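# Assemble two printed parts like the lamp on the stand

## Task

Join the two printed parts so they match the assembled desk lamp shown on the stand, working quickly. The robot must not tip over or finish leaning, and nothing may be knocked about or moved outside the work area.

## Robot and tools

ROBOT. A wheeled base carries a lifting column with a head (two cameras) and two six-joint arms, left and right, each with a two-finger gripper. Shoulder height S = 0.90 m + column_m. Folded, the robot is 0.73 m long, 0.62 m wide, S + 0.43 m tall, with its front 0.40 m ahead of the column. The base can drive straight or turn in place but never slide sideways.

FRAMES. Base frame: origin on the floor under the column, between the drive wheels; x forward, y left, z up, metres. left_hand and right_hand are reported in it: the point where the fingers meet (tips reach 8 mm further). The hand's z axis is the finger direction (quat_wxyz maps (0,0,1) onto it), its y axis runs along the opening. Odometry frame = base frame at scene start; base_odometry counts wheel turns only, so slip looks like travel; heading in rad, left positive, -3.142 to 3.142.

TOOL move. Action keys: "base", "joints", optional "speeds", "min_time_s"; plus "cameras" and "blocking". With no action it just reports state and images.
- base: one command only. {"translate_m": d} is a relative drive in metres, forward positive, -3 to 3. {"rotate_rad": d} is a relative turn in radians, left (counter-clockwise from above) positive, -3.2 to 3.2. Counted from the base position in the last reported state.
- joints: one object, keyed by joint name, absolute targets (not offsets). column_m 0 to 0.8 m; head_tilt_rad -0.61 to 1.308 (positive looks down); for each arm, left_/right_ joint1_rad -2.879 to 2.879, joint2_rad 0 to 3.141, joint3_rad 0 to 3.019, joint4_rad -1.692 to 1.57, joint5_rad -1.57 to 1.57 (positive swings the hand to the robot's right), joint6_rad -2.094 to 2.094 (positive rolls clockwise seen from behind), gripper_m 0 to 0.093 (fingertip gap in metres). Tolerances for "done": column 0.005, head 0.03, joints 1-6: 0.045, 0.14, 0.09, 0.055, 0.03, 0.035, gripper 0.003.
- speeds: caps for this action: translate_m 0.05-0.8 m/s, rotate_rad 0.1-1 rad/s (defaults are the top values).
- min_time_s: 0.1-8 s, the shortest duration for each arm and gripper motion.
- cameras: list of cam_head_left, cam_head_right, cam_left_wrist, cam_right_wrist, nav_camera, or "all"; [] for none. Default: all for an empty move, none otherwise.
- blocking: true/omitted waits until everything rests; false returns within about 0.5 s while motion goes on. A later move overrides only the joints (or base) it names.
Unknown keys make a call invalid; out-of-range values get it refused. A refusal, or an unrequested stop, cancels the rest of that reply's move, wait and finished_scene calls. A single action lasts at most 15 s; a base move times out after 14 s.

Arm geometry (rough). Left joint1 = -1.57 or right joint1 = 1.57 with joints 5, 6 at 0 puts the arm in a forward vertical plane 0.23 m beside the column. With a = j2 - 0.35, b = 1.05 + j2 - j3, c = b - j4: hand forward = 0.12 + 0.39 sin a + 0.38 cos b + 0.25 cos c, height = S + 0.39 cos a - 0.38 sin b - 0.25 sin c. E.g. j2, j3, j4 = 0.92, 0.78, 0.14 gives 0.60 m ahead, 0.25 m below S. Real hands may sit up to 7 cm lower/closer (14 cm when loaded), so trust the reported hand position. Raising a hand pulls it toward the column a bit.

OTHER TOOLS. wait {seconds 0-10, cameras}: lets time pass, returns early once running moves rest. stop {cameras}: brakes all running motions (they report "stopped"). zoom_image {camera, region [x0,y0,x1,y1]} pixels of the latest 672x504 image, at most 504 each way. finished_scene {scene: 1}: ends the scene irreversibly; the result must hold without the robot.

RESULTS. "move" shows "done" or the worst status. base_status/joint_status per motion: done, moving, off_target, contact_stop, time_out, not_followed, stopped. "joint command not followed" means a self-collision check withheld that arm; back each moved joint off by 0.05 rad or more. on_its_own lists unrequested behaviour ("held at" is a target). turned_by_wheels vs turned_by_imu differing by over about 4 % and 0.05 rad means slip or a hit. base_tilt in degrees (forward, right). motor_effort per wheel in %, peak in brackets. wheel_motors_off = 1 after 3 s of hard pushing (2 s cutoff). A gripper opening staying 0.003 m or more above its target means it holds something; to release, command well above the reading. MOTOR HOT appears at 85 °C; at 100 °C that arm goes limp for 30-60 s. Images may lag the state slightly; "pictures" names their order.

CAUTIONS. Don't let the arms collide or press on each other (can end the scene). Fast stretched arms overshoot up to about 30 degrees; swinging both fast with loads can tip the robot. Approach contact in small steps (about 0.05 rad). To relieve a blocked arm, resend its reported joint positions. If the base stalls (contact_stop), back off 0.05 m first. Lowering the column stops with contact_stop when a hand touches down. Keep arms clear of the base housing, especially with column_m under 0.3. Set parts down gently; don't drop, throw, or push objects hard, and keep everything in the work area. Thinking time counts as scene time, so be quick.

Each tool is called after "Request:" as a command line: name --argument value for each argument, lists and objects as JSON in quotes; but a table of rows of numbers goes row by row, as --pt "numbers of a row", without its own name.

## Session

Request:
move

Scene clock: 0.00 s.
Joint torques (N m): no reading
Heat: left arm: hottest waist 26 °C; right arm: hottest shoulder 28 °C.
base_odometry: x=+0.000 y=+0.000 heading=+0.000
turned_by_wheels: +0.000
turned_by_imu: +0.000
base_tilt: forward=+0.3 right=+0.6
base_status: not commanded
joint_positions: column_m=+0.554 head_tilt_rad=+0.876 left_joint1_rad=-1.590 left_joint2_rad=+0.886 left_joint3_rad=+0.379 left_joint4_rad=-0.959 left_joint5_rad=+0.011 left_joint6_rad=-0.079 left_gripper_m=+0.09396 right_joint1_rad=+1.579 right_joint2_rad=+0.890 right_joint3_rad=+0.408 right_joint4_rad=-0.964 right_joint5_rad=+0.043 right_joint6_rad=+0.025 right_gripper_m=+0.09396
joint_status: not commanded
wheel_motors_off: 0
motor_effort: left_wheel=+2 right_wheel=+3
left_hand: x=+0.1273 y=+0.2188 z=+1.2588 quat_wxyz=(+0.454, +0.030, -0.890, -0.008) (m; base frame)
right_hand: x=+0.1415 y=-0.2311 z=+1.2542 quat_wxyz=(+0.444, +0.002, -0.896, +0.022) (m; base frame)
pictures: cam_head_left, cam_head_right, cam_left_wrist, cam_right_wrist, nav_camera

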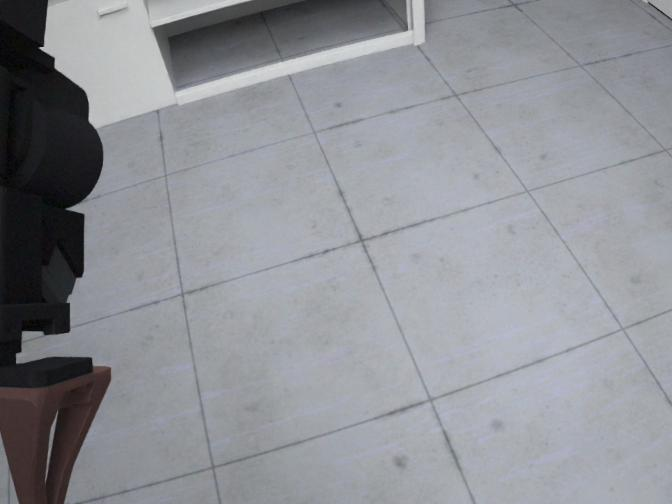

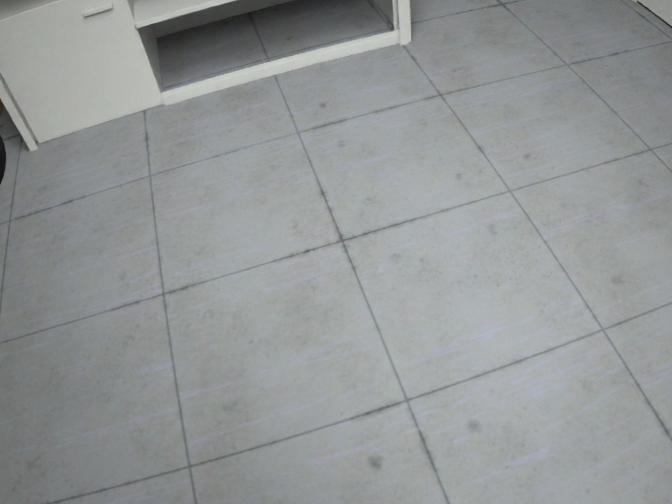

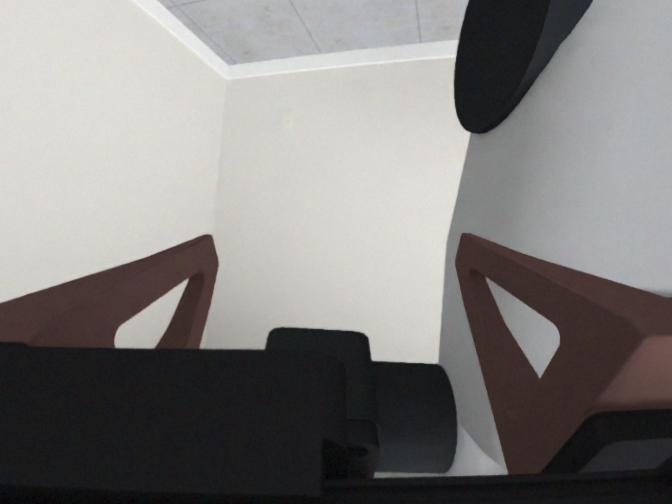

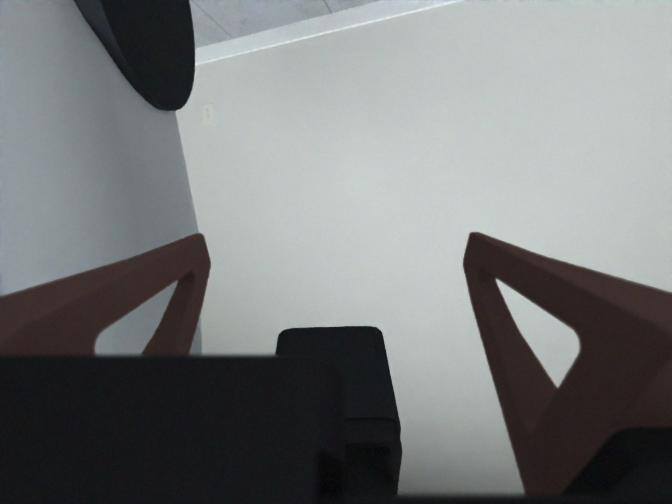

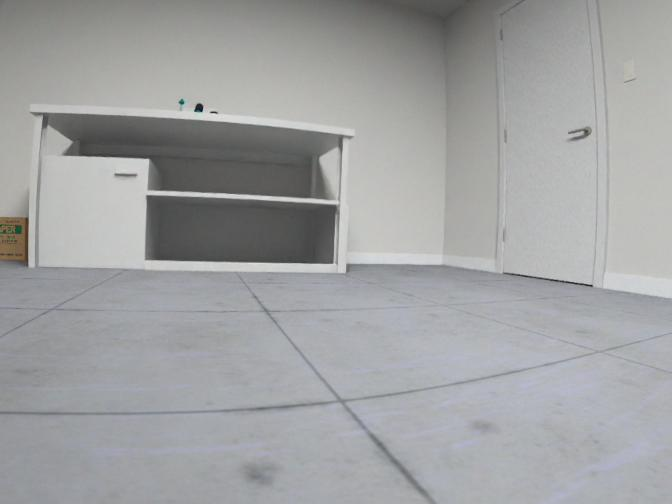

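Request:
move --joints '{"head_tilt_rad": 0.35}' --base '{"rotate_rad": 0.3}' --cameras '["cam_head_left","cam_head_right","nav_camera"]'

Scene clock: 7.17 s.
Joint torques (N m): left_arm=[2.14 -9.05 -2 -1.57 0.04 -0.02] | right_arm=[0.85 -9.64 -1.05 -1.48 0.02 0.01]
Heat: left arm: hottest waist 26 °C; right arm: hottest shoulder 28 °C.
move: done
base_odometry: x=+0.000 y=+0.000 heading=+0.299
turned_by_wheels: +0.299
turned_by_imu: +0.287
base_tilt: forward=+0.3 right=+0.5
base_status: done
joint_positions: column_m=+0.554 head_tilt_rad=+0.369 left_joint1_rad=-1.590 left_joint2_rad=+0.886 left_joint3_rad=+0.379 left_joint4_rad=-0.959 left_joint5_rad=+0.011 left_joint6_rad=-0.079 left_gripper_m=+0.09396 right_joint1_rad=+1.579 right_joint2_rad=+0.890 right_joint3_rad=+0.408 right_joint4_rad=-0.964 right_joint5_rad=+0.043 right_joint6_rad=+0.025 right_gripper_m=+0.09396
joint_status: all done
wheel_motors_off: 0
motor_effort: left_wheel=-3(33) right_wheel=+4(52)
left_hand: x=+0.1273 y=+0.2188 z=+1.2588 quat_wxyz=(+0.454, +0.030, -0.890, -0.008) (m; base frame)
right_hand: x=+0.1415 y=-0.2311 z=+1.2542 quat_wxyz=(+0.444, +0.002, -0.896, +0.022) (m; base frame)
pictures: cam_head_left, cam_head_right, nav_camera
camera_calibration:
cam_head_left: T_world_to_cam=[[0.11066, -0.991315, -0.0710627, 0.117678], [-0.349235, 0.0281565, -0.936612, 1.44923], [0.930478, 0.128463, -0.343086, 0.412678], [0, 0, 0, 1]] pos_world=[0.109112, 0.0228366, 1.50731]
cam_head_right: T_world_to_cam=[[0.111285, -0.991236, -0.0711766, 0.0549777], [-0.348544, 0.0281419, -0.93687, 1.44967], [0.930662, 0.129068, -0.342358, 0.41152], [0, 0, 0, 1]] pos_world=[0.11617, -0.0394149, 1.50295]

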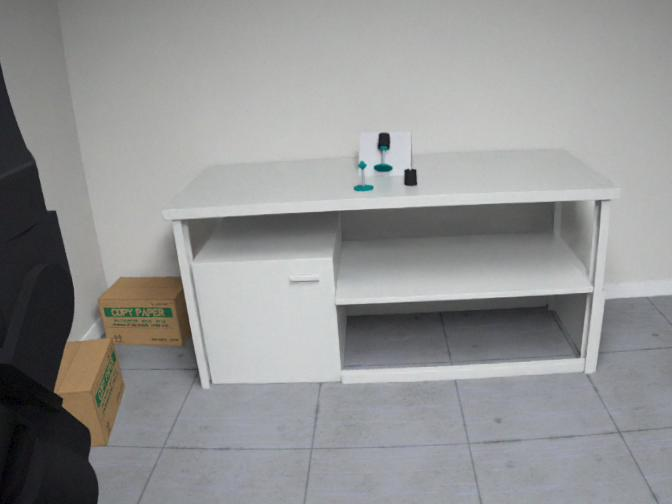

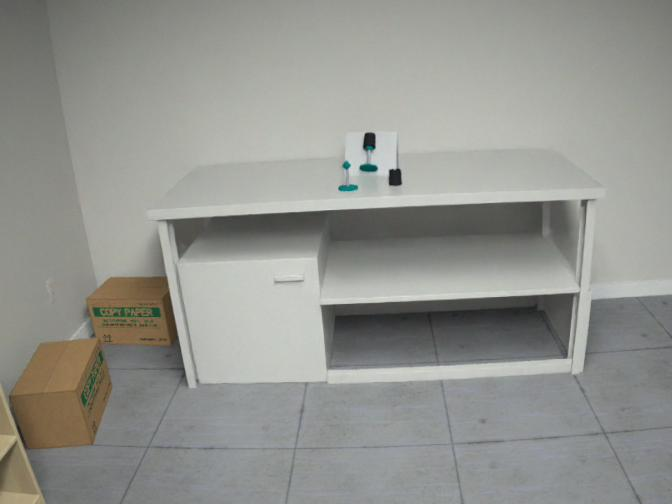

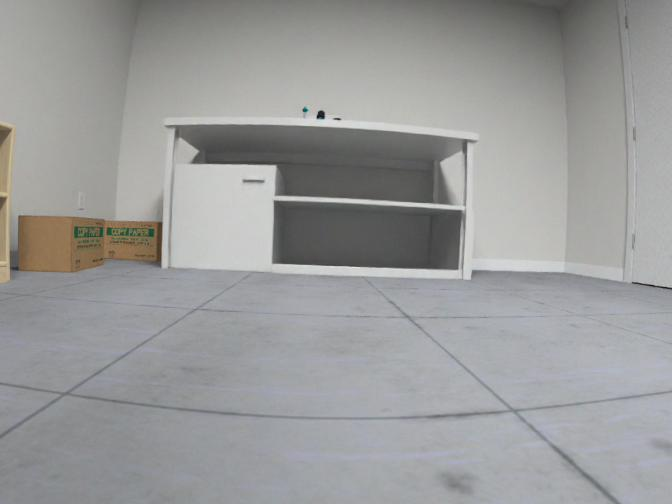

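Request:
zoom_image --camera "cam_head_left" --region '[320, 110, 460, 215]'

Request:
zoom_image --camera "cam_head_right" --region '[310, 110, 450, 215]'

Scaled by 3.600 from the camera's 672x504 image, which has a finer 960x720 frame.

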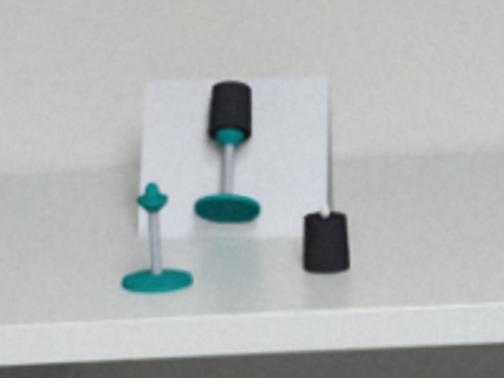

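Scaled by 3.600 from the camera's 672x504 image, which has a finer 960x720 frame.

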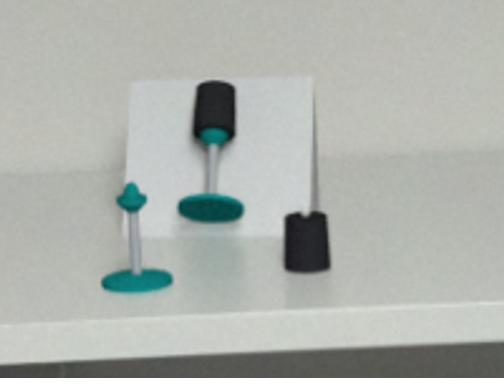

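Request:
move --base '{"rotate_rad": 0.09}'

Request:
move --base '{"translate_m": 1.4}' --joints '{"head_tilt_rad": 0.7}' --cameras '["cam_head_left","cam_head_right","nav_camera"]'

Scene clock: 40.83 s.
Joint torques (N m): left_arm=[2.14 -9 -2.02 -1.57 0.03 -0.03] | right_arm=[0.03 -9.11 -1.07 -1.44 0.04 0.01]
Heat: left arm: hottest waist 26 °C; right arm: hottest shoulder 28 °C.
move: done
base_odometry: x=+0.000 y=+0.000 heading=+0.388
turned_by_wheels: +0.089
turned_by_imu: +0.087
base_tilt: forward=+0.3 right=+0.6
base_status: done
joint_positions: column_m=+0.554 head_tilt_rad=+0.369 left_joint1_rad=-1.590 left_joint2_rad=+0.886 left_joint3_rad=+0.379 left_joint4_rad=-0.959 left_joint5_rad=+0.011 left_joint6_rad=-0.079 left_gripper_m=+0.09396 right_joint1_rad=+1.579 right_joint2_rad=+0.890 right_joint3_rad=+0.408 right_joint4_rad=-0.964 right_joint5_rad=+0.042 right_joint6_rad=+0.025 right_gripper_m=+0.09396
joint_status: not commanded
wheel_motors_off: 0
motor_effort: left_wheel=+0(26) right_wheel=+0(34)
left_hand: x=+0.1273 y=+0.2189 z=+1.2588 quat_wxyz=(+0.454, +0.030, -0.890, -0.008) (m; base frame)
right_hand: x=+0.1415 y=-0.2311 z=+1.2542 quat_wxyz=(+0.444, +0.002, -0.896, +0.022) (m; base frame)
pictures: none

Scene clock: 44.63 s.
Joint torques (N m): left_arm=[2.2 -9.05 -2.04 -1.65 0.03 -0.02] | right_arm=[0.09 -9.47 -0.91 -1.36 0.03 -0.03]
Heat: left arm: hottest waist 26 °C; right arm: hottest shoulder 28 °C.
move: done
base_odometry: x=+1.296 y=+0.530 heading=+0.389
turned_by_wheels: +0.001
turned_by_imu: +0.003
base_tilt: forward=+0.2 right=+0.5
base_status: done
joint_positions: column_m=+0.554 head_tilt_rad=+0.703 left_joint1_rad=-1.590 left_joint2_rad=+0.886 left_joint3_rad=+0.380 left_joint4_rad=-0.959 left_joint5_rad=+0.011 left_joint6_rad=-0.079 left_gripper_m=+0.09396 right_joint1_rad=+1.579 right_joint2_rad=+0.890 right_joint3_rad=+0.408 right_joint4_rad=-0.964 right_joint5_rad=+0.042 right_joint6_rad=+0.025 right_gripper_m=+0.09396
joint_status: all done
wheel_motors_off: 0
motor_effort: left_wheel=+0(47) right_wheel=+0(48)
left_hand: x=+0.1281 y=+0.2189 z=+1.2585 quat_wxyz=(+0.453, +0.030, -0.891, -0.008) (m; base frame)
right_hand: x=+0.1417 y=-0.2311 z=+1.2541 quat_wxyz=(+0.444, +0.002, -0.896, +0.022) (m; base frame)
pictures: cam_head_left, cam_head_right, nav_camera
camera_calibration:
cam_head_left: T_world_to_cam=[[0.0812374, -0.991315, -0.103416, 0.16898], [-0.637017, 0.0281597, -0.770336, 1.20759], [0.766557, 0.128457, -0.629197, 0.861532], [0, 0, 0, 1]] pos_world=[0.0951115, 0.0228366, 1.4898]
cam_head_right: T_world_to_cam=[[0.0817913, -0.991237, -0.103728, 0.106578], [-0.636449, 0.0281451, -0.770805, 1.20835], [0.76697, 0.129063, -0.628569, 0.860429], [0, 0, 0, 1]] pos_world=[0.100409, -0.0394149, 1.48329]

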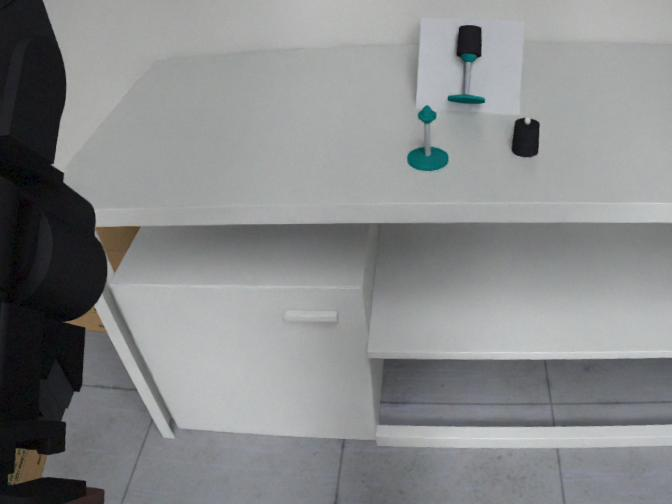

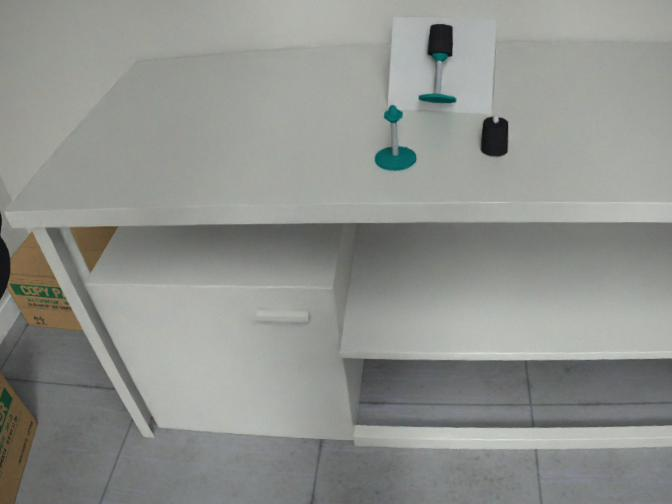

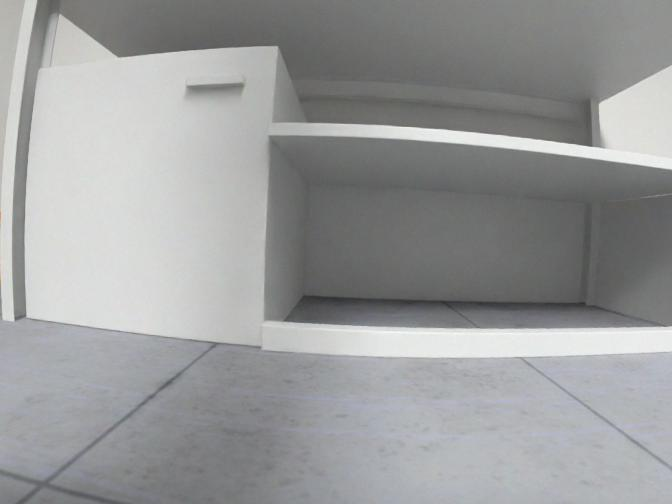

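Request:
zoom_image --camera "cam_head_left" --region '[390, 10, 560, 180]'

Request:
move --base '{"translate_m": 0.5}' --speeds '{"translate_m": 0.4}' --joints '{"head_tilt_rad": 0.85}' --cameras '["cam_head_left","cam_head_right","nav_camera"]'

Scaled by 2.965 from the camera's 672x504 image, which has a finer 960x720 frame.

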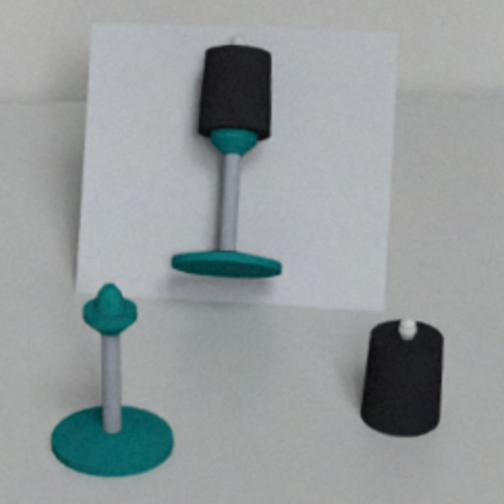

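Scene clock: 69.83 s.
Joint torques (N m): left_arm=[2.2 -9 -2.22 -1.57 0.04 -0.02] | right_arm=[0.32 -9.52 -1.05 -1.55 0.08 -0.02]
Heat: left arm: hottest waist 26 °C; right arm: hottest shoulder 29 °C.
move: done
base_odometry: x=+1.758 y=+0.720 heading=+0.389
turned_by_wheels: +0.000
turned_by_imu: +0.000
base_tilt: forward=+0.3 right=+0.6
base_status: done
joint_positions: column_m=+0.554 head_tilt_rad=+0.852 left_joint1_rad=-1.590 left_joint2_rad=+0.886 left_joint3_rad=+0.379 left_joint4_rad=-0.959 left_joint5_rad=+0.011 left_joint6_rad=-0.079 left_gripper_m=+0.09396 right_joint1_rad=+1.579 right_joint2_rad=+0.890 right_joint3_rad=+0.407 right_joint4_rad=-0.964 right_joint5_rad=+0.042 right_joint6_rad=+0.025 right_gripper_m=+0.09396
joint_status: all done
wheel_motors_off: 0
motor_effort: left_wheel=+1(32) right_wheel=+0(30)
left_hand: x=+0.1275 y=+0.2189 z=+1.2587 quat_wxyz=(+0.454, +0.030, -0.891, -0.008) (m; base frame)
right_hand: x=+0.1409 y=-0.2311 z=+1.2544 quat_wxyz=(+0.445, +0.002, -0.895, +0.022) (m; base frame)
pictures: cam_head_left, cam_head_right, nav_camera
camera_calibration:
cam_head_left: T_world_to_cam=[[0.065021, -0.991314, -0.11432, 0.186581], [-0.744128, 0.0281628, -0.667443, 1.05452], [0.664865, 0.128466, -0.735833, 1.03082], [0, 0, 0, 1]] pos_world=[0.0872091, 0.0228366, 1.48367]
cam_head_right: T_world_to_cam=[[0.0655224, -0.991236, -0.114711, 0.124303], [-0.743636, 0.0281482, -0.667992, 1.0554], [0.665367, 0.129072, -0.735274, 1.02982], [0, 0, 0, 1]] pos_world=[0.0914762, -0.0394149, 1.47646]

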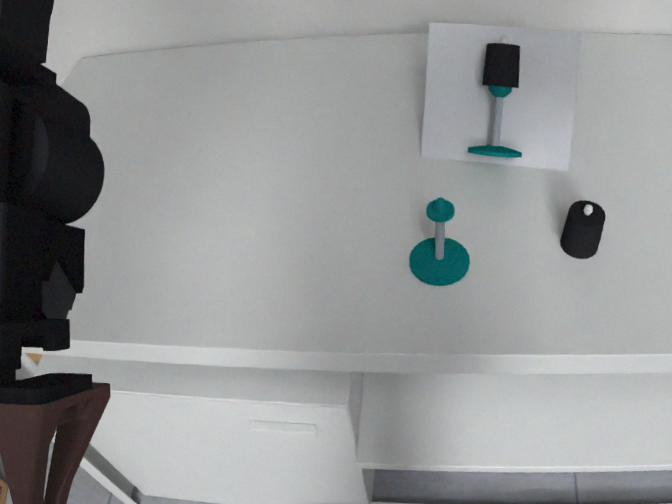

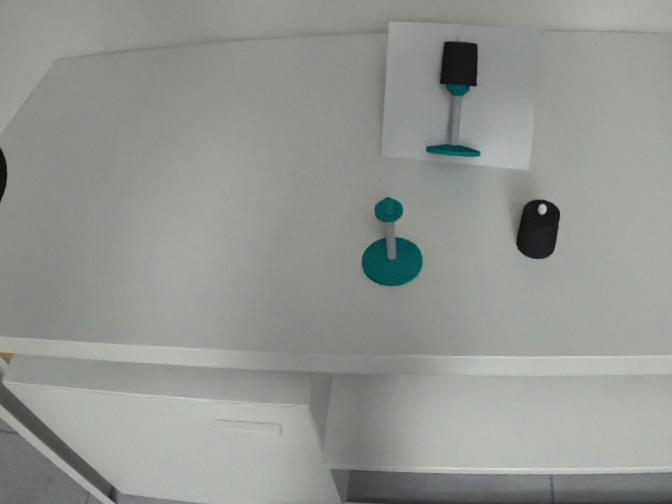

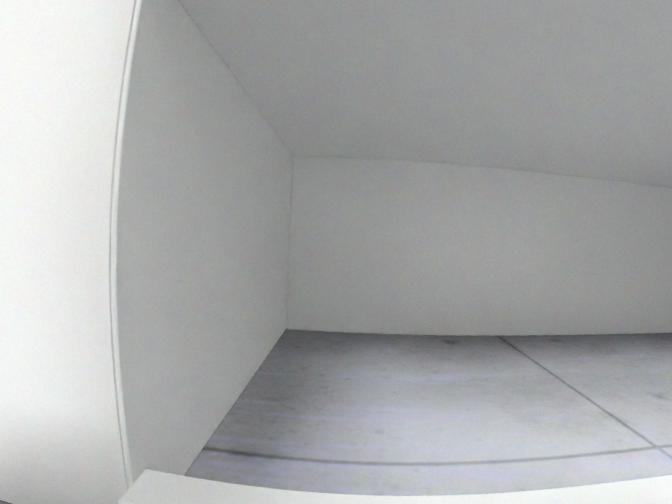

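Request:
zoom_image --camera "cam_head_left" --region '[400, 180, 620, 300]'

Request:
zoom_image --camera "cam_head_right" --region '[350, 180, 570, 300]'

Scaled by 2.291 from the camera's 672x504 image, which has a finer 960x720 frame.

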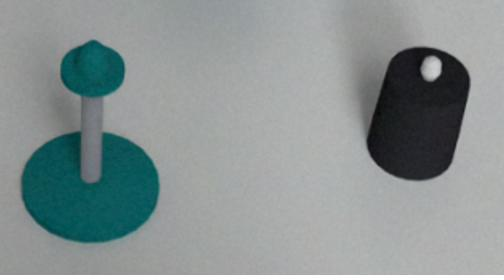

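Scaled by 2.291 from the camera's 672x504 image, which has a finer 960x720 frame.

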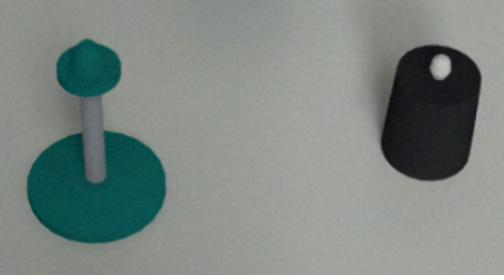

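Request:
move --joints '{"column_m": 0.65, "head_tilt_rad": 0.9, "right_joint1_rad": 1.57, "right_joint2_rad": 1.57, "right_joint3_rad": 1.26, "right_joint4_rad": 0.16, "right_joint5_rad": 0.0, "right_joint6_rad": 0.0}' --cameras '["cam_head_left","cam_head_right","cam_right_wrist"]'

Scene clock: 179.50 s.
Joint torques (N m): left_arm=[2.14 -9 -2.07 -1.57 0.04 -0.02] | right_arm=[-0.5 -21.66 2.45 1.03 -0.04 -0.01]
Heat: left arm: hottest waist 26 °C; right arm: hottest shoulder 29 °C.
move: done
base_odometry: x=+1.758 y=+0.720 heading=+0.389
turned_by_wheels: +0.000
turned_by_imu: -0.001
base_tilt: forward=+0.3 right=+0.6
base_status: not commanded
joint_positions: column_m=+0.650 head_tilt_rad=+0.901 left_joint1_rad=-1.590 left_joint2_rad=+0.886 left_joint3_rad=+0.379 left_joint4_rad=-0.959 left_joint5_rad=+0.011 left_joint6_rad=-0.079 left_gripper_m=+0.09396 right_joint1_rad=+1.577 right_joint2_rad=+1.562 right_joint3_rad=+1.260 right_joint4_rad=+0.155 right_joint5_rad=+0.003 right_joint6_rad=+0.003 right_gripper_m=+0.09396
joint_status: all done
wheel_motors_off: 0
motor_effort: left_wheel=+4(5) right_wheel=-2(3)
left_hand: x=+0.1275 y=+0.2189 z=+1.3547 quat_wxyz=(+0.454, +0.030, -0.891, -0.008) (m; base frame)
right_hand: x=+0.6599 y=-0.2218 z=+1.0827 quat_wxyz=(-0.187, -0.001, -0.982, -0.002) (m; base frame)
pictures: cam_head_left, cam_head_right, cam_right_wrist
camera_calibration:
cam_head_left: T_world_to_cam=[[0.0593404, -0.991314, -0.117369, 0.202817], [-0.775949, 0.0281613, -0.630167, 1.05915], [0.627998, 0.128467, -0.767538, 1.1551], [0, 0, 0, 1]] pos_world=[0.0844141, 0.0228366, 1.57783]
cam_head_right: T_world_to_cam=[[0.0598221, -0.991236, -0.117784, 0.14062], [-0.775484, 0.0281468, -0.630739, 1.06008], [0.628526, 0.129072, -0.767004, 1.15412], [0, 0, 0, 1]] pos_world=[0.0882707, -0.0394149, 1.57041]
cam_right_wrist: T_world_to_cam=[[-0.00342788, -0.999993, -0.00118417, -0.219238], [-0.966268, 0.00300733, 0.25752, 0.361619], [-0.257515, 0.00202697, -0.966272, 1.3436], [0, 0, 0, 1]] pos_world=[0.694667, -0.223047, 1.2049]

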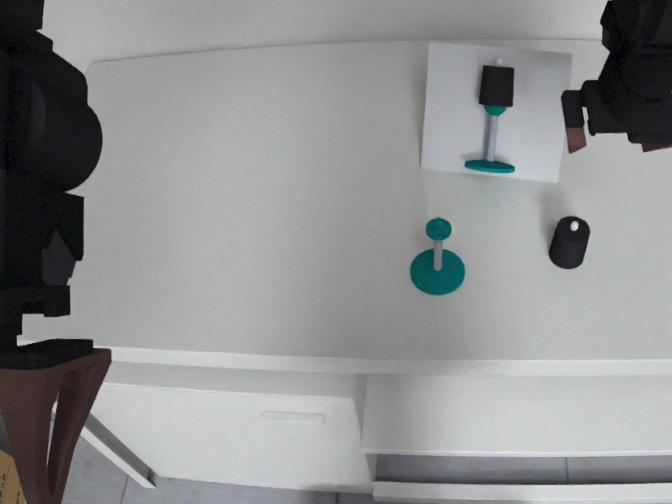

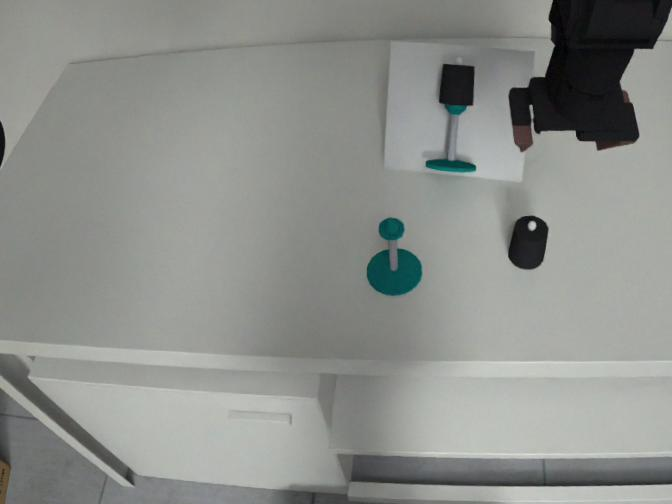

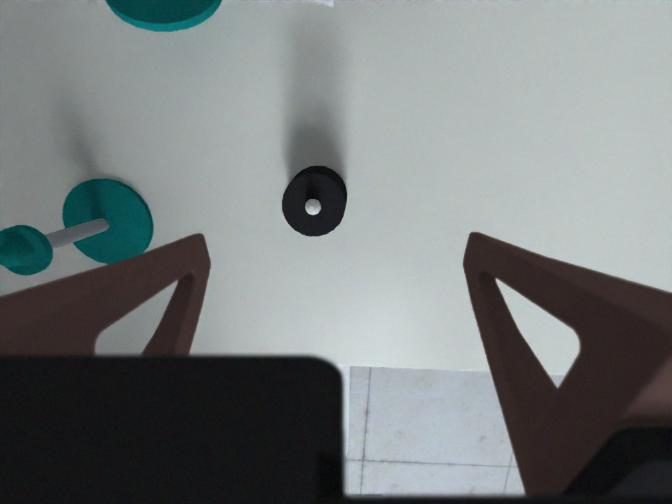

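Request:
move --base '{"rotate_rad": 0.027}' --joints '{"column_m": 0.57}' --cameras '["cam_head_left","cam_head_right","cam_right_wrist"]'

Scene clock: 195.20 s.
Joint torques (N m): left_arm=[2.2 -9 -2.07 -1.58 0.04 -0.02] | right_arm=[-0.09 -21.66 2.48 0.87 -0.09 -0.05]
Heat: left arm: hottest waist 26 °C; right arm: hottest shoulder 31 °C.
move: done
base_odometry: x=+1.758 y=+0.720 heading=+0.414
turned_by_wheels: +0.025
turned_by_imu: +0.023
base_tilt: forward=+0.3 right=+0.6
base_status: done
joint_positions: column_m=+0.570 head_tilt_rad=+0.901 left_joint1_rad=-1.590 left_joint2_rad=+0.886 left_joint3_rad=+0.379 left_joint4_rad=-0.959 left_joint5_rad=+0.011 left_joint6_rad=-0.079 left_gripper_m=+0.09396 right_joint1_rad=+1.574 right_joint2_rad=+1.562 right_joint3_rad=+1.260 right_joint4_rad=+0.155 right_joint5_rad=+0.001 right_joint6_rad=+0.003 right_gripper_m=+0.09396
joint_status: all done
wheel_motors_off: 0
motor_effort: left_wheel=-1(41) right_wheel=+2(50)
left_hand: x=+0.1275 y=+0.2189 z=+1.2748 quat_wxyz=(+0.454, +0.030, -0.891, -0.008) (m; base frame)
right_hand: x=+0.6599 y=-0.2237 z=+1.0029 quat_wxyz=(-0.187, -0.001, -0.982, -0.001) (m; base frame)
pictures: cam_head_left, cam_head_right, cam_right_wrist
camera_calibration:
cam_head_left: T_world_to_cam=[[0.059323, -0.991314, -0.117375, 0.193462], [-0.776038, 0.0281608, -0.630057, 1.00871], [0.62789, 0.128465, -0.767627, 1.09399], [0, 0, 0, 1]] pos_world=[0.0844141, 0.0228366, 1.49803]
cam_head_right: T_world_to_cam=[[0.0598046, -0.991236, -0.117791, 0.131221], [-0.775574, 0.0281462, -0.630629, 1.00953], [0.628418, 0.12907, -0.767093, 1.09298], [0, 0, 0, 1]] pos_world=[0.0882707, -0.0394149, 1.49051]
cam_right_wrist: T_world_to_cam=[[-0.00448765, -0.99999, 0.000324718, -0.222091], [-0.966262, 0.00441991, 0.257522, 0.382485], [-0.257521, 0.000841905, -0.966272, 1.26624], [0, 0, 0, 1]] pos_world=[0.694667, -0.224845, 1.12511]

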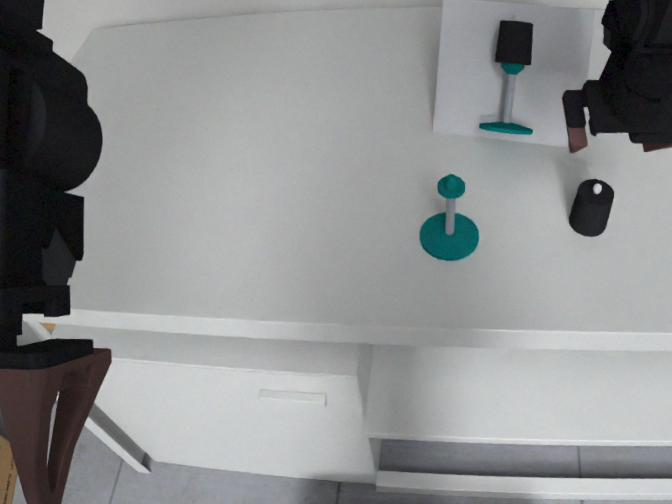

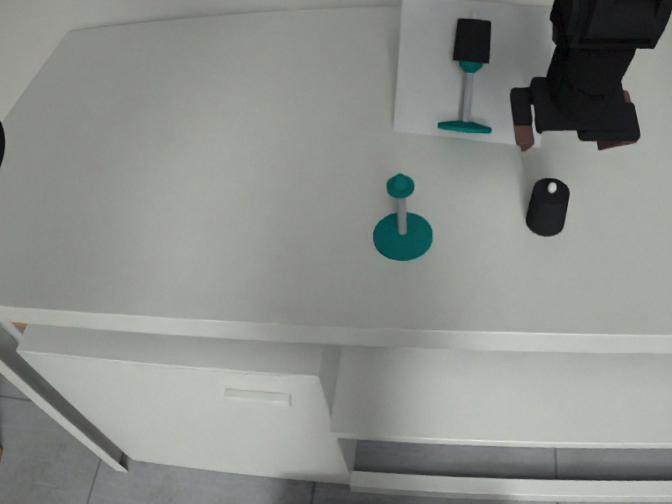

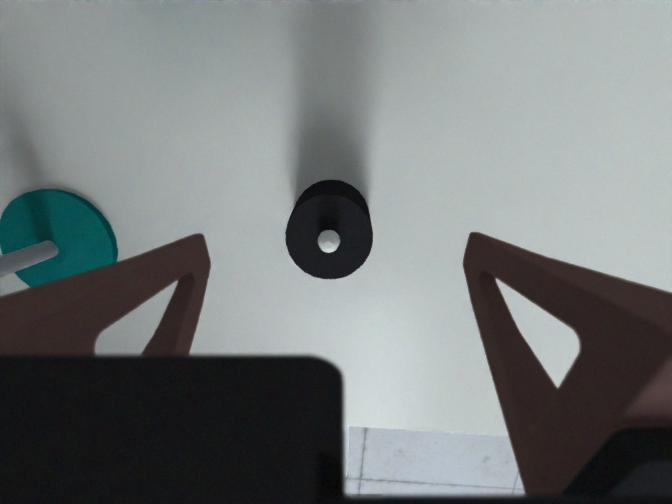

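Request:
move --base '{"translate_m": -0.015}' --joints '{"column_m": 0.51, "head_tilt_rad": 0.8}' --cameras '["cam_head_left","cam_head_right","cam_right_wrist"]'

Scene clock: 234.00 s.
Joint torques (N m): left_arm=[2.14 -8.88 -1.83 -1.57 0.04 -0.02] | right_arm=[-0.26 -22.01 2.54 0.92 -0.05 -0.04]
Heat: left arm: hottest waist 26 °C; right arm: hottest shoulder 34 °C.
move: done
base_odometry: x=+1.745 y=+0.714 heading=+0.412
turned_by_wheels: -0.002
turned_by_imu: -0.003
base_tilt: forward=+0.3 right=+0.5
base_status: done
joint_positions: column_m=+0.510 head_tilt_rad=+0.816 left_joint1_rad=-1.590 left_joint2_rad=+0.885 left_joint3_rad=+0.376 left_joint4_rad=-0.959 left_joint5_rad=+0.011 left_joint6_rad=-0.079 left_gripper_m=+0.09396 right_joint1_rad=+1.574 right_joint2_rad=+1.562 right_joint3_rad=+1.259 right_joint4_rad=+0.155 right_joint5_rad=+0.001 right_joint6_rad=+0.003 right_gripper_m=+0.09396
joint_status: all done
wheel_motors_off: 0
motor_effort: left_wheel=-3(49) right_wheel=+2(46)
left_hand: x=+0.1263 y=+0.2189 z=+1.2154 quat_wxyz=(+0.455, +0.030, -0.890, -0.008) (m; base frame)
right_hand: x=+0.6596 y=-0.2237 z=+0.9428 quat_wxyz=(-0.187, -0.001, -0.982, -0.001) (m; base frame)
pictures: cam_head_left, cam_head_right, cam_right_wrist
camera_calibration:
cam_head_left: T_world_to_cam=[[0.0691094, -0.991315, -0.111888, 0.177718], [-0.719541, 0.0281541, -0.69388, 1.06352], [0.691003, 0.128461, -0.711345, 0.960565], [0, 0, 0, 1]] pos_world=[0.0892073, 0.0228366, 1.44113]
cam_head_right: T_world_to_cam=[[0.0696246, -0.991237, -0.112261, 0.115392], [-0.719029, 0.0281395, -0.69441, 1.06427], [0.691484, 0.129067, -0.710769, 0.959563], [0, 0, 0, 1]] pos_world=[0.093682, -0.0394149, 1.43402]
cam_right_wrist: T_world_to_cam=[[-0.00448717, -0.99999, 0.00032649, -0.222075], [-0.966156, 0.00441956, 0.25792, 0.397271], [-0.257919, 0.000841891, -0.966166, 1.20828], [0, 0, 0, 1]] pos_world=[0.694467, -0.224845, 1.06501]

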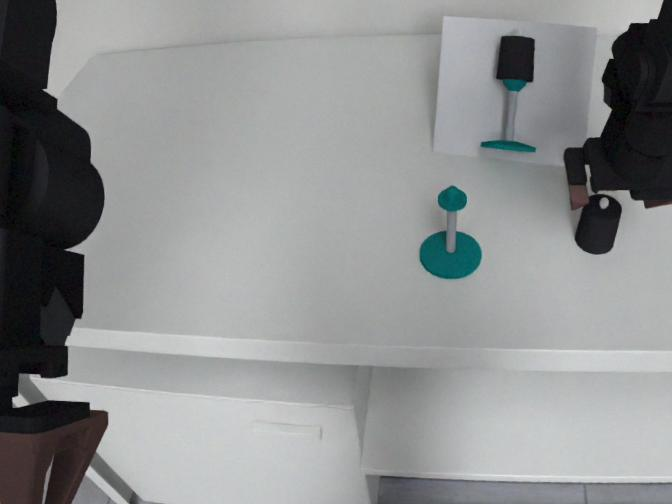

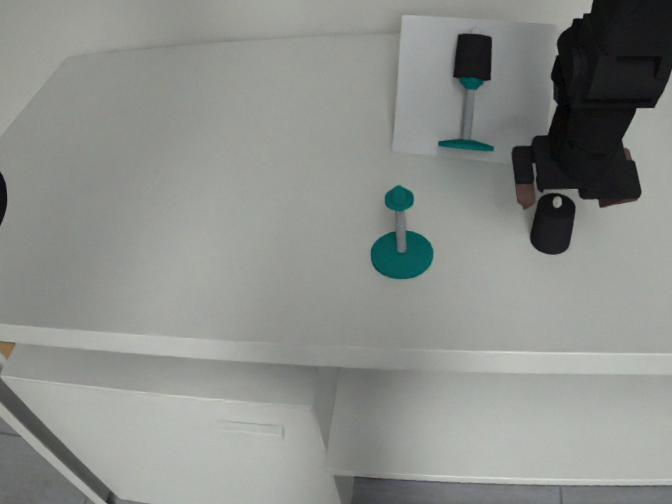

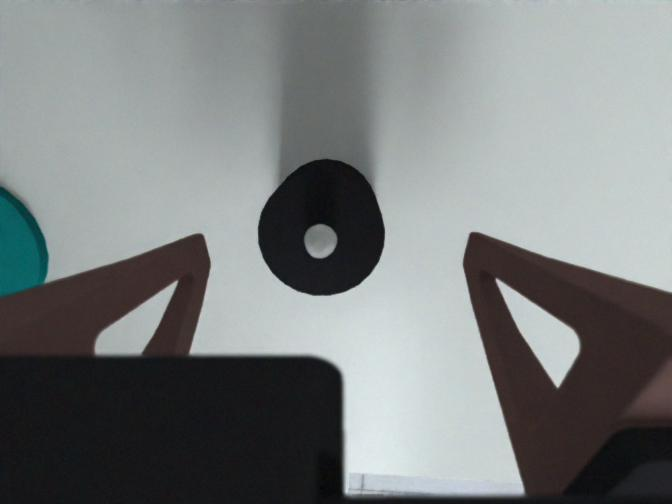

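Request:
move --base '{"translate_m": 0.008}' --joints '{"column_m": 0.48}' --cameras '["cam_head_left","cam_head_right","cam_right_wrist"]'

Scene clock: 254.07 s.
Joint torques (N m): left_arm=[2.26 -8.88 -2.03 -1.57 0.03 -0.02] | right_arm=[-0.26 -21.25 2.39 0.94 -0.03 -0.06]
Heat: left arm: hottest waist 26 °C; right arm: hottest shoulder 34 °C.
move: done
base_odometry: x=+1.752 y=+0.717 heading=+0.414
turned_by_wheels: +0.001
turned_by_imu: +0.001
base_tilt: forward=+0.4 right=+0.5
base_status: done
joint_positions: column_m=+0.480 head_tilt_rad=+0.815 left_joint1_rad=-1.590 left_joint2_rad=+0.885 left_joint3_rad=+0.379 left_joint4_rad=-0.959 left_joint5_rad=+0.011 left_joint6_rad=-0.079 left_gripper_m=+0.09396 right_joint1_rad=+1.574 right_joint2_rad=+1.562 right_joint3_rad=+1.260 right_joint4_rad=+0.155 right_joint5_rad=+0.001 right_joint6_rad=+0.003 right_gripper_m=+0.09396
joint_status: all done
wheel_motors_off: 0
motor_effort: left_wheel=+4(44) right_wheel=+0(37)
left_hand: x=+0.1277 y=+0.2189 z=+1.1848 quat_wxyz=(+0.453, +0.030, -0.891, -0.008) (m; base frame)
right_hand: x=+0.6601 y=-0.2237 z=+0.9129 quat_wxyz=(-0.187, -0.001, -0.982, -0.001) (m; base frame)
pictures: cam_head_left, cam_head_right, cam_right_wrist
camera_calibration:
cam_head_left: T_world_to_cam=[[0.0692009, -0.991314, -0.111836, 0.174281], [-0.718948, 0.0281625, -0.694494, 1.04351], [0.691611, 0.128464, -0.710754, 0.938335], [0, 0, 0, 1]] pos_world=[0.0892072, 0.0228366, 1.41113]
cam_head_right: T_world_to_cam=[[0.0697164, -0.991236, -0.112209, 0.111936], [-0.718436, 0.028148, -0.695024, 1.04431], [0.692091, 0.12907, -0.710177, 0.937282], [0, 0, 0, 1]] pos_world=[0.0937822, -0.0394149, 1.40402]
cam_right_wrist: T_world_to_cam=[[-0.00448727, -0.99999, 0.000323296, -0.22206], [-0.966344, 0.00441945, 0.257217, 0.406226], [-0.257216, 0.000841788, -0.966354, 1.1792], [0, 0, 0, 1]] pos_world=[0.694866, -0.224845, 1.03511]

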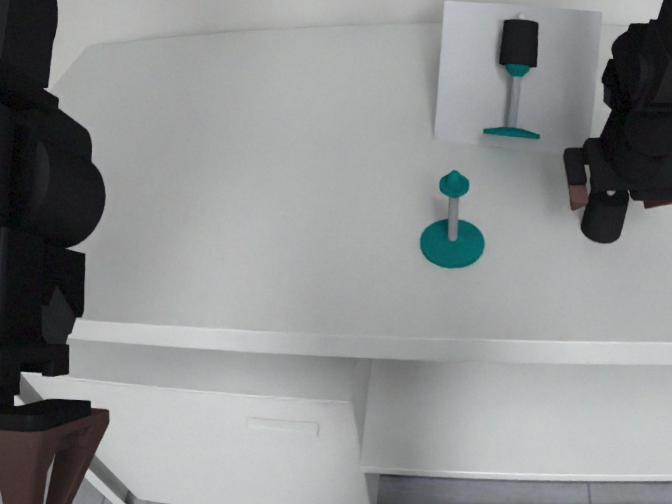

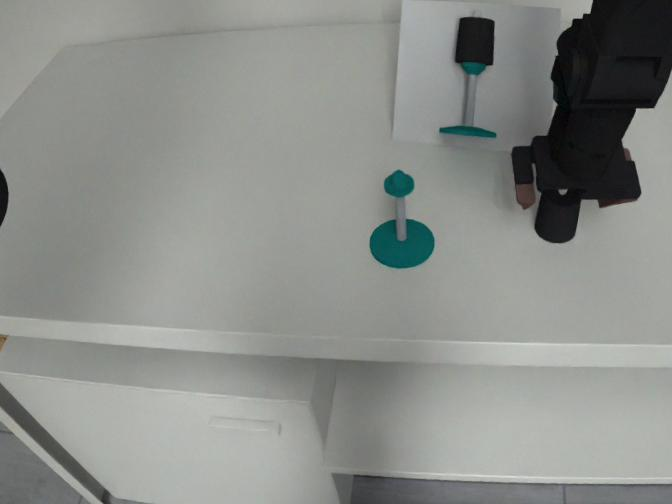

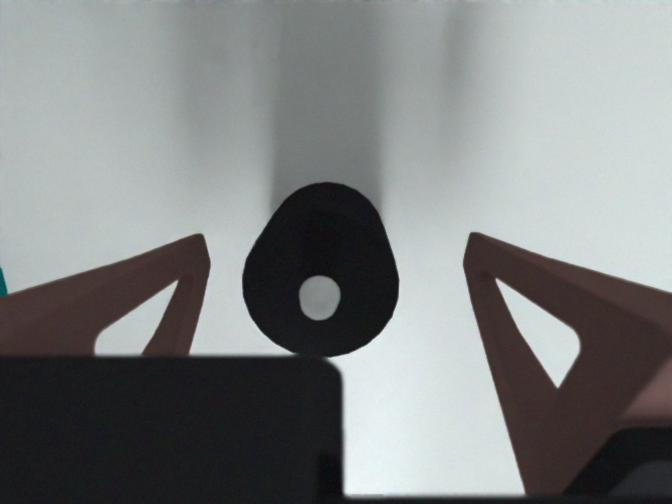

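Request:
move --joints '{"column_m": 0.46}'

Request:
move --joints '{"right_gripper_m": 0.04}' --min_time_s 2.5 --cameras '["cam_head_left","cam_head_right","cam_right_wrist"]'

Scene clock: 267.23 s.
Joint torques (N m): left_arm=[2.2 -9 -2.06 -1.57 0.04 -0.02] | right_arm=[-0.09 -21.01 2.5 0.9 -0.03 -0.01]
Heat: left arm: hottest waist 26 °C; right arm: hottest shoulder 35 °C.
move: done
base_odometry: x=+1.752 y=+0.717 heading=+0.414
turned_by_wheels: +0.000
turned_by_imu: -0.001
base_tilt: forward=+0.3 right=+0.5
base_status: not commanded
joint_positions: column_m=+0.460 head_tilt_rad=+0.815 left_joint1_rad=-1.590 left_joint2_rad=+0.885 left_joint3_rad=+0.379 left_joint4_rad=-0.959 left_joint5_rad=+0.011 left_joint6_rad=-0.079 left_gripper_m=+0.09396 right_joint1_rad=+1.574 right_joint2_rad=+1.562 right_joint3_rad=+1.260 right_joint4_rad=+0.155 right_joint5_rad=+0.001 right_joint6_rad=+0.003 right_gripper_m=+0.09396
joint_status: all done
wheel_motors_off: 0
motor_effort: left_wheel=+3(6) right_wheel=-1(1)
left_hand: x=+0.1277 y=+0.2189 z=+1.1648 quat_wxyz=(+0.453, +0.030, -0.891, -0.008) (m; base frame)
right_hand: x=+0.6601 y=-0.2237 z=+0.8929 quat_wxyz=(-0.187, -0.001, -0.982, -0.001) (m; base frame)
pictures: none

Scene clock: 270.03 s.
Joint torques (N m): left_arm=[2.2 -8.94 -2.06 -1.55 0.04 -0.02] | right_arm=[-0.21 -21.6 2.47 0.94 -0.03 -0.02]
Heat: left arm: hottest waist 26 °C; right arm: hottest shoulder 35 °C.
move: off_target
base_odometry: x=+1.752 y=+0.717 heading=+0.414
turned_by_wheels: +0.000
turned_by_imu: -0.001
base_tilt: forward=+0.3 right=+0.6
base_status: not commanded
joint_positions: column_m=+0.460 head_tilt_rad=+0.815 left_joint1_rad=-1.590 left_joint2_rad=+0.885 left_joint3_rad=+0.379 left_joint4_rad=-0.959 left_joint5_rad=+0.011 left_joint6_rad=-0.079 left_gripper_m=+0.09396 right_joint1_rad=+1.574 right_joint2_rad=+1.562 right_joint3_rad=+1.260 right_joint4_rad=+0.155 right_joint5_rad=+0.001 right_joint6_rad=+0.003 right_gripper_m=+0.04900
joint_status: right_gripper_m off_target (ended at +0.04903, target +0.04000)
wheel_motors_off: 0
motor_effort: left_wheel=+4(5) right_wheel=-1(2)
left_hand: x=+0.1277 y=+0.2189 z=+1.1648 quat_wxyz=(+0.453, +0.030, -0.891, -0.008) (m; base frame)
right_hand: x=+0.6601 y=-0.2237 z=+0.8929 quat_wxyz=(-0.187, -0.001, -0.982, -0.001) (m; base frame)
pictures: cam_head_left, cam_head_right, cam_right_wrist
camera_calibration:
cam_head_left: T_world_to_cam=[[0.0692009, -0.991314, -0.111836, 0.172044], [-0.718948, 0.0281625, -0.694494, 1.02962], [0.691611, 0.128464, -0.710754, 0.92412], [0, 0, 0, 1]] pos_world=[0.0892072, 0.0228366, 1.39113]
cam_head_right: T_world_to_cam=[[0.0697164, -0.991236, -0.112209, 0.109692], [-0.718436, 0.028148, -0.695024, 1.03041], [0.692091, 0.12907, -0.710177, 0.923079], [0, 0, 0, 1]] pos_world=[0.0937822, -0.0394149, 1.38402]
cam_right_wrist: T_world_to_cam=[[-0.00448727, -0.99999, 0.000323296, -0.222053], [-0.966344, 0.00441945, 0.257217, 0.411371], [-0.257216, 0.000841788, -0.966354, 1.15987], [0, 0, 0, 1]] pos_world=[0.694866, -0.224845, 1.01511]

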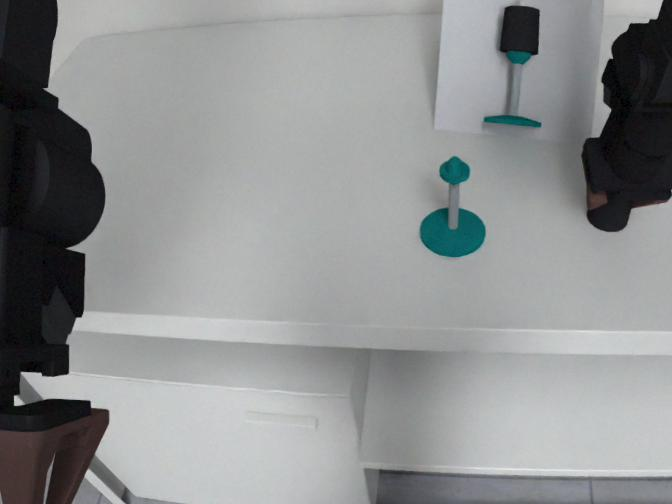

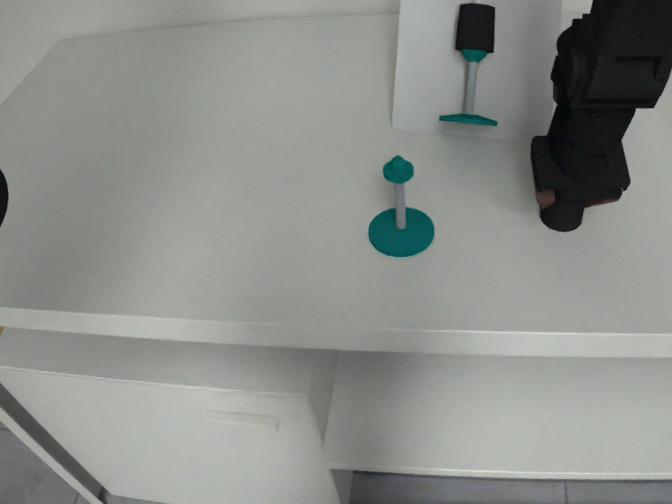

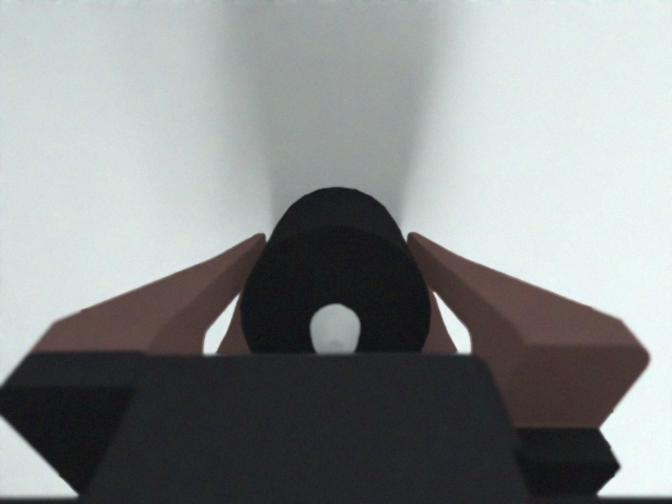

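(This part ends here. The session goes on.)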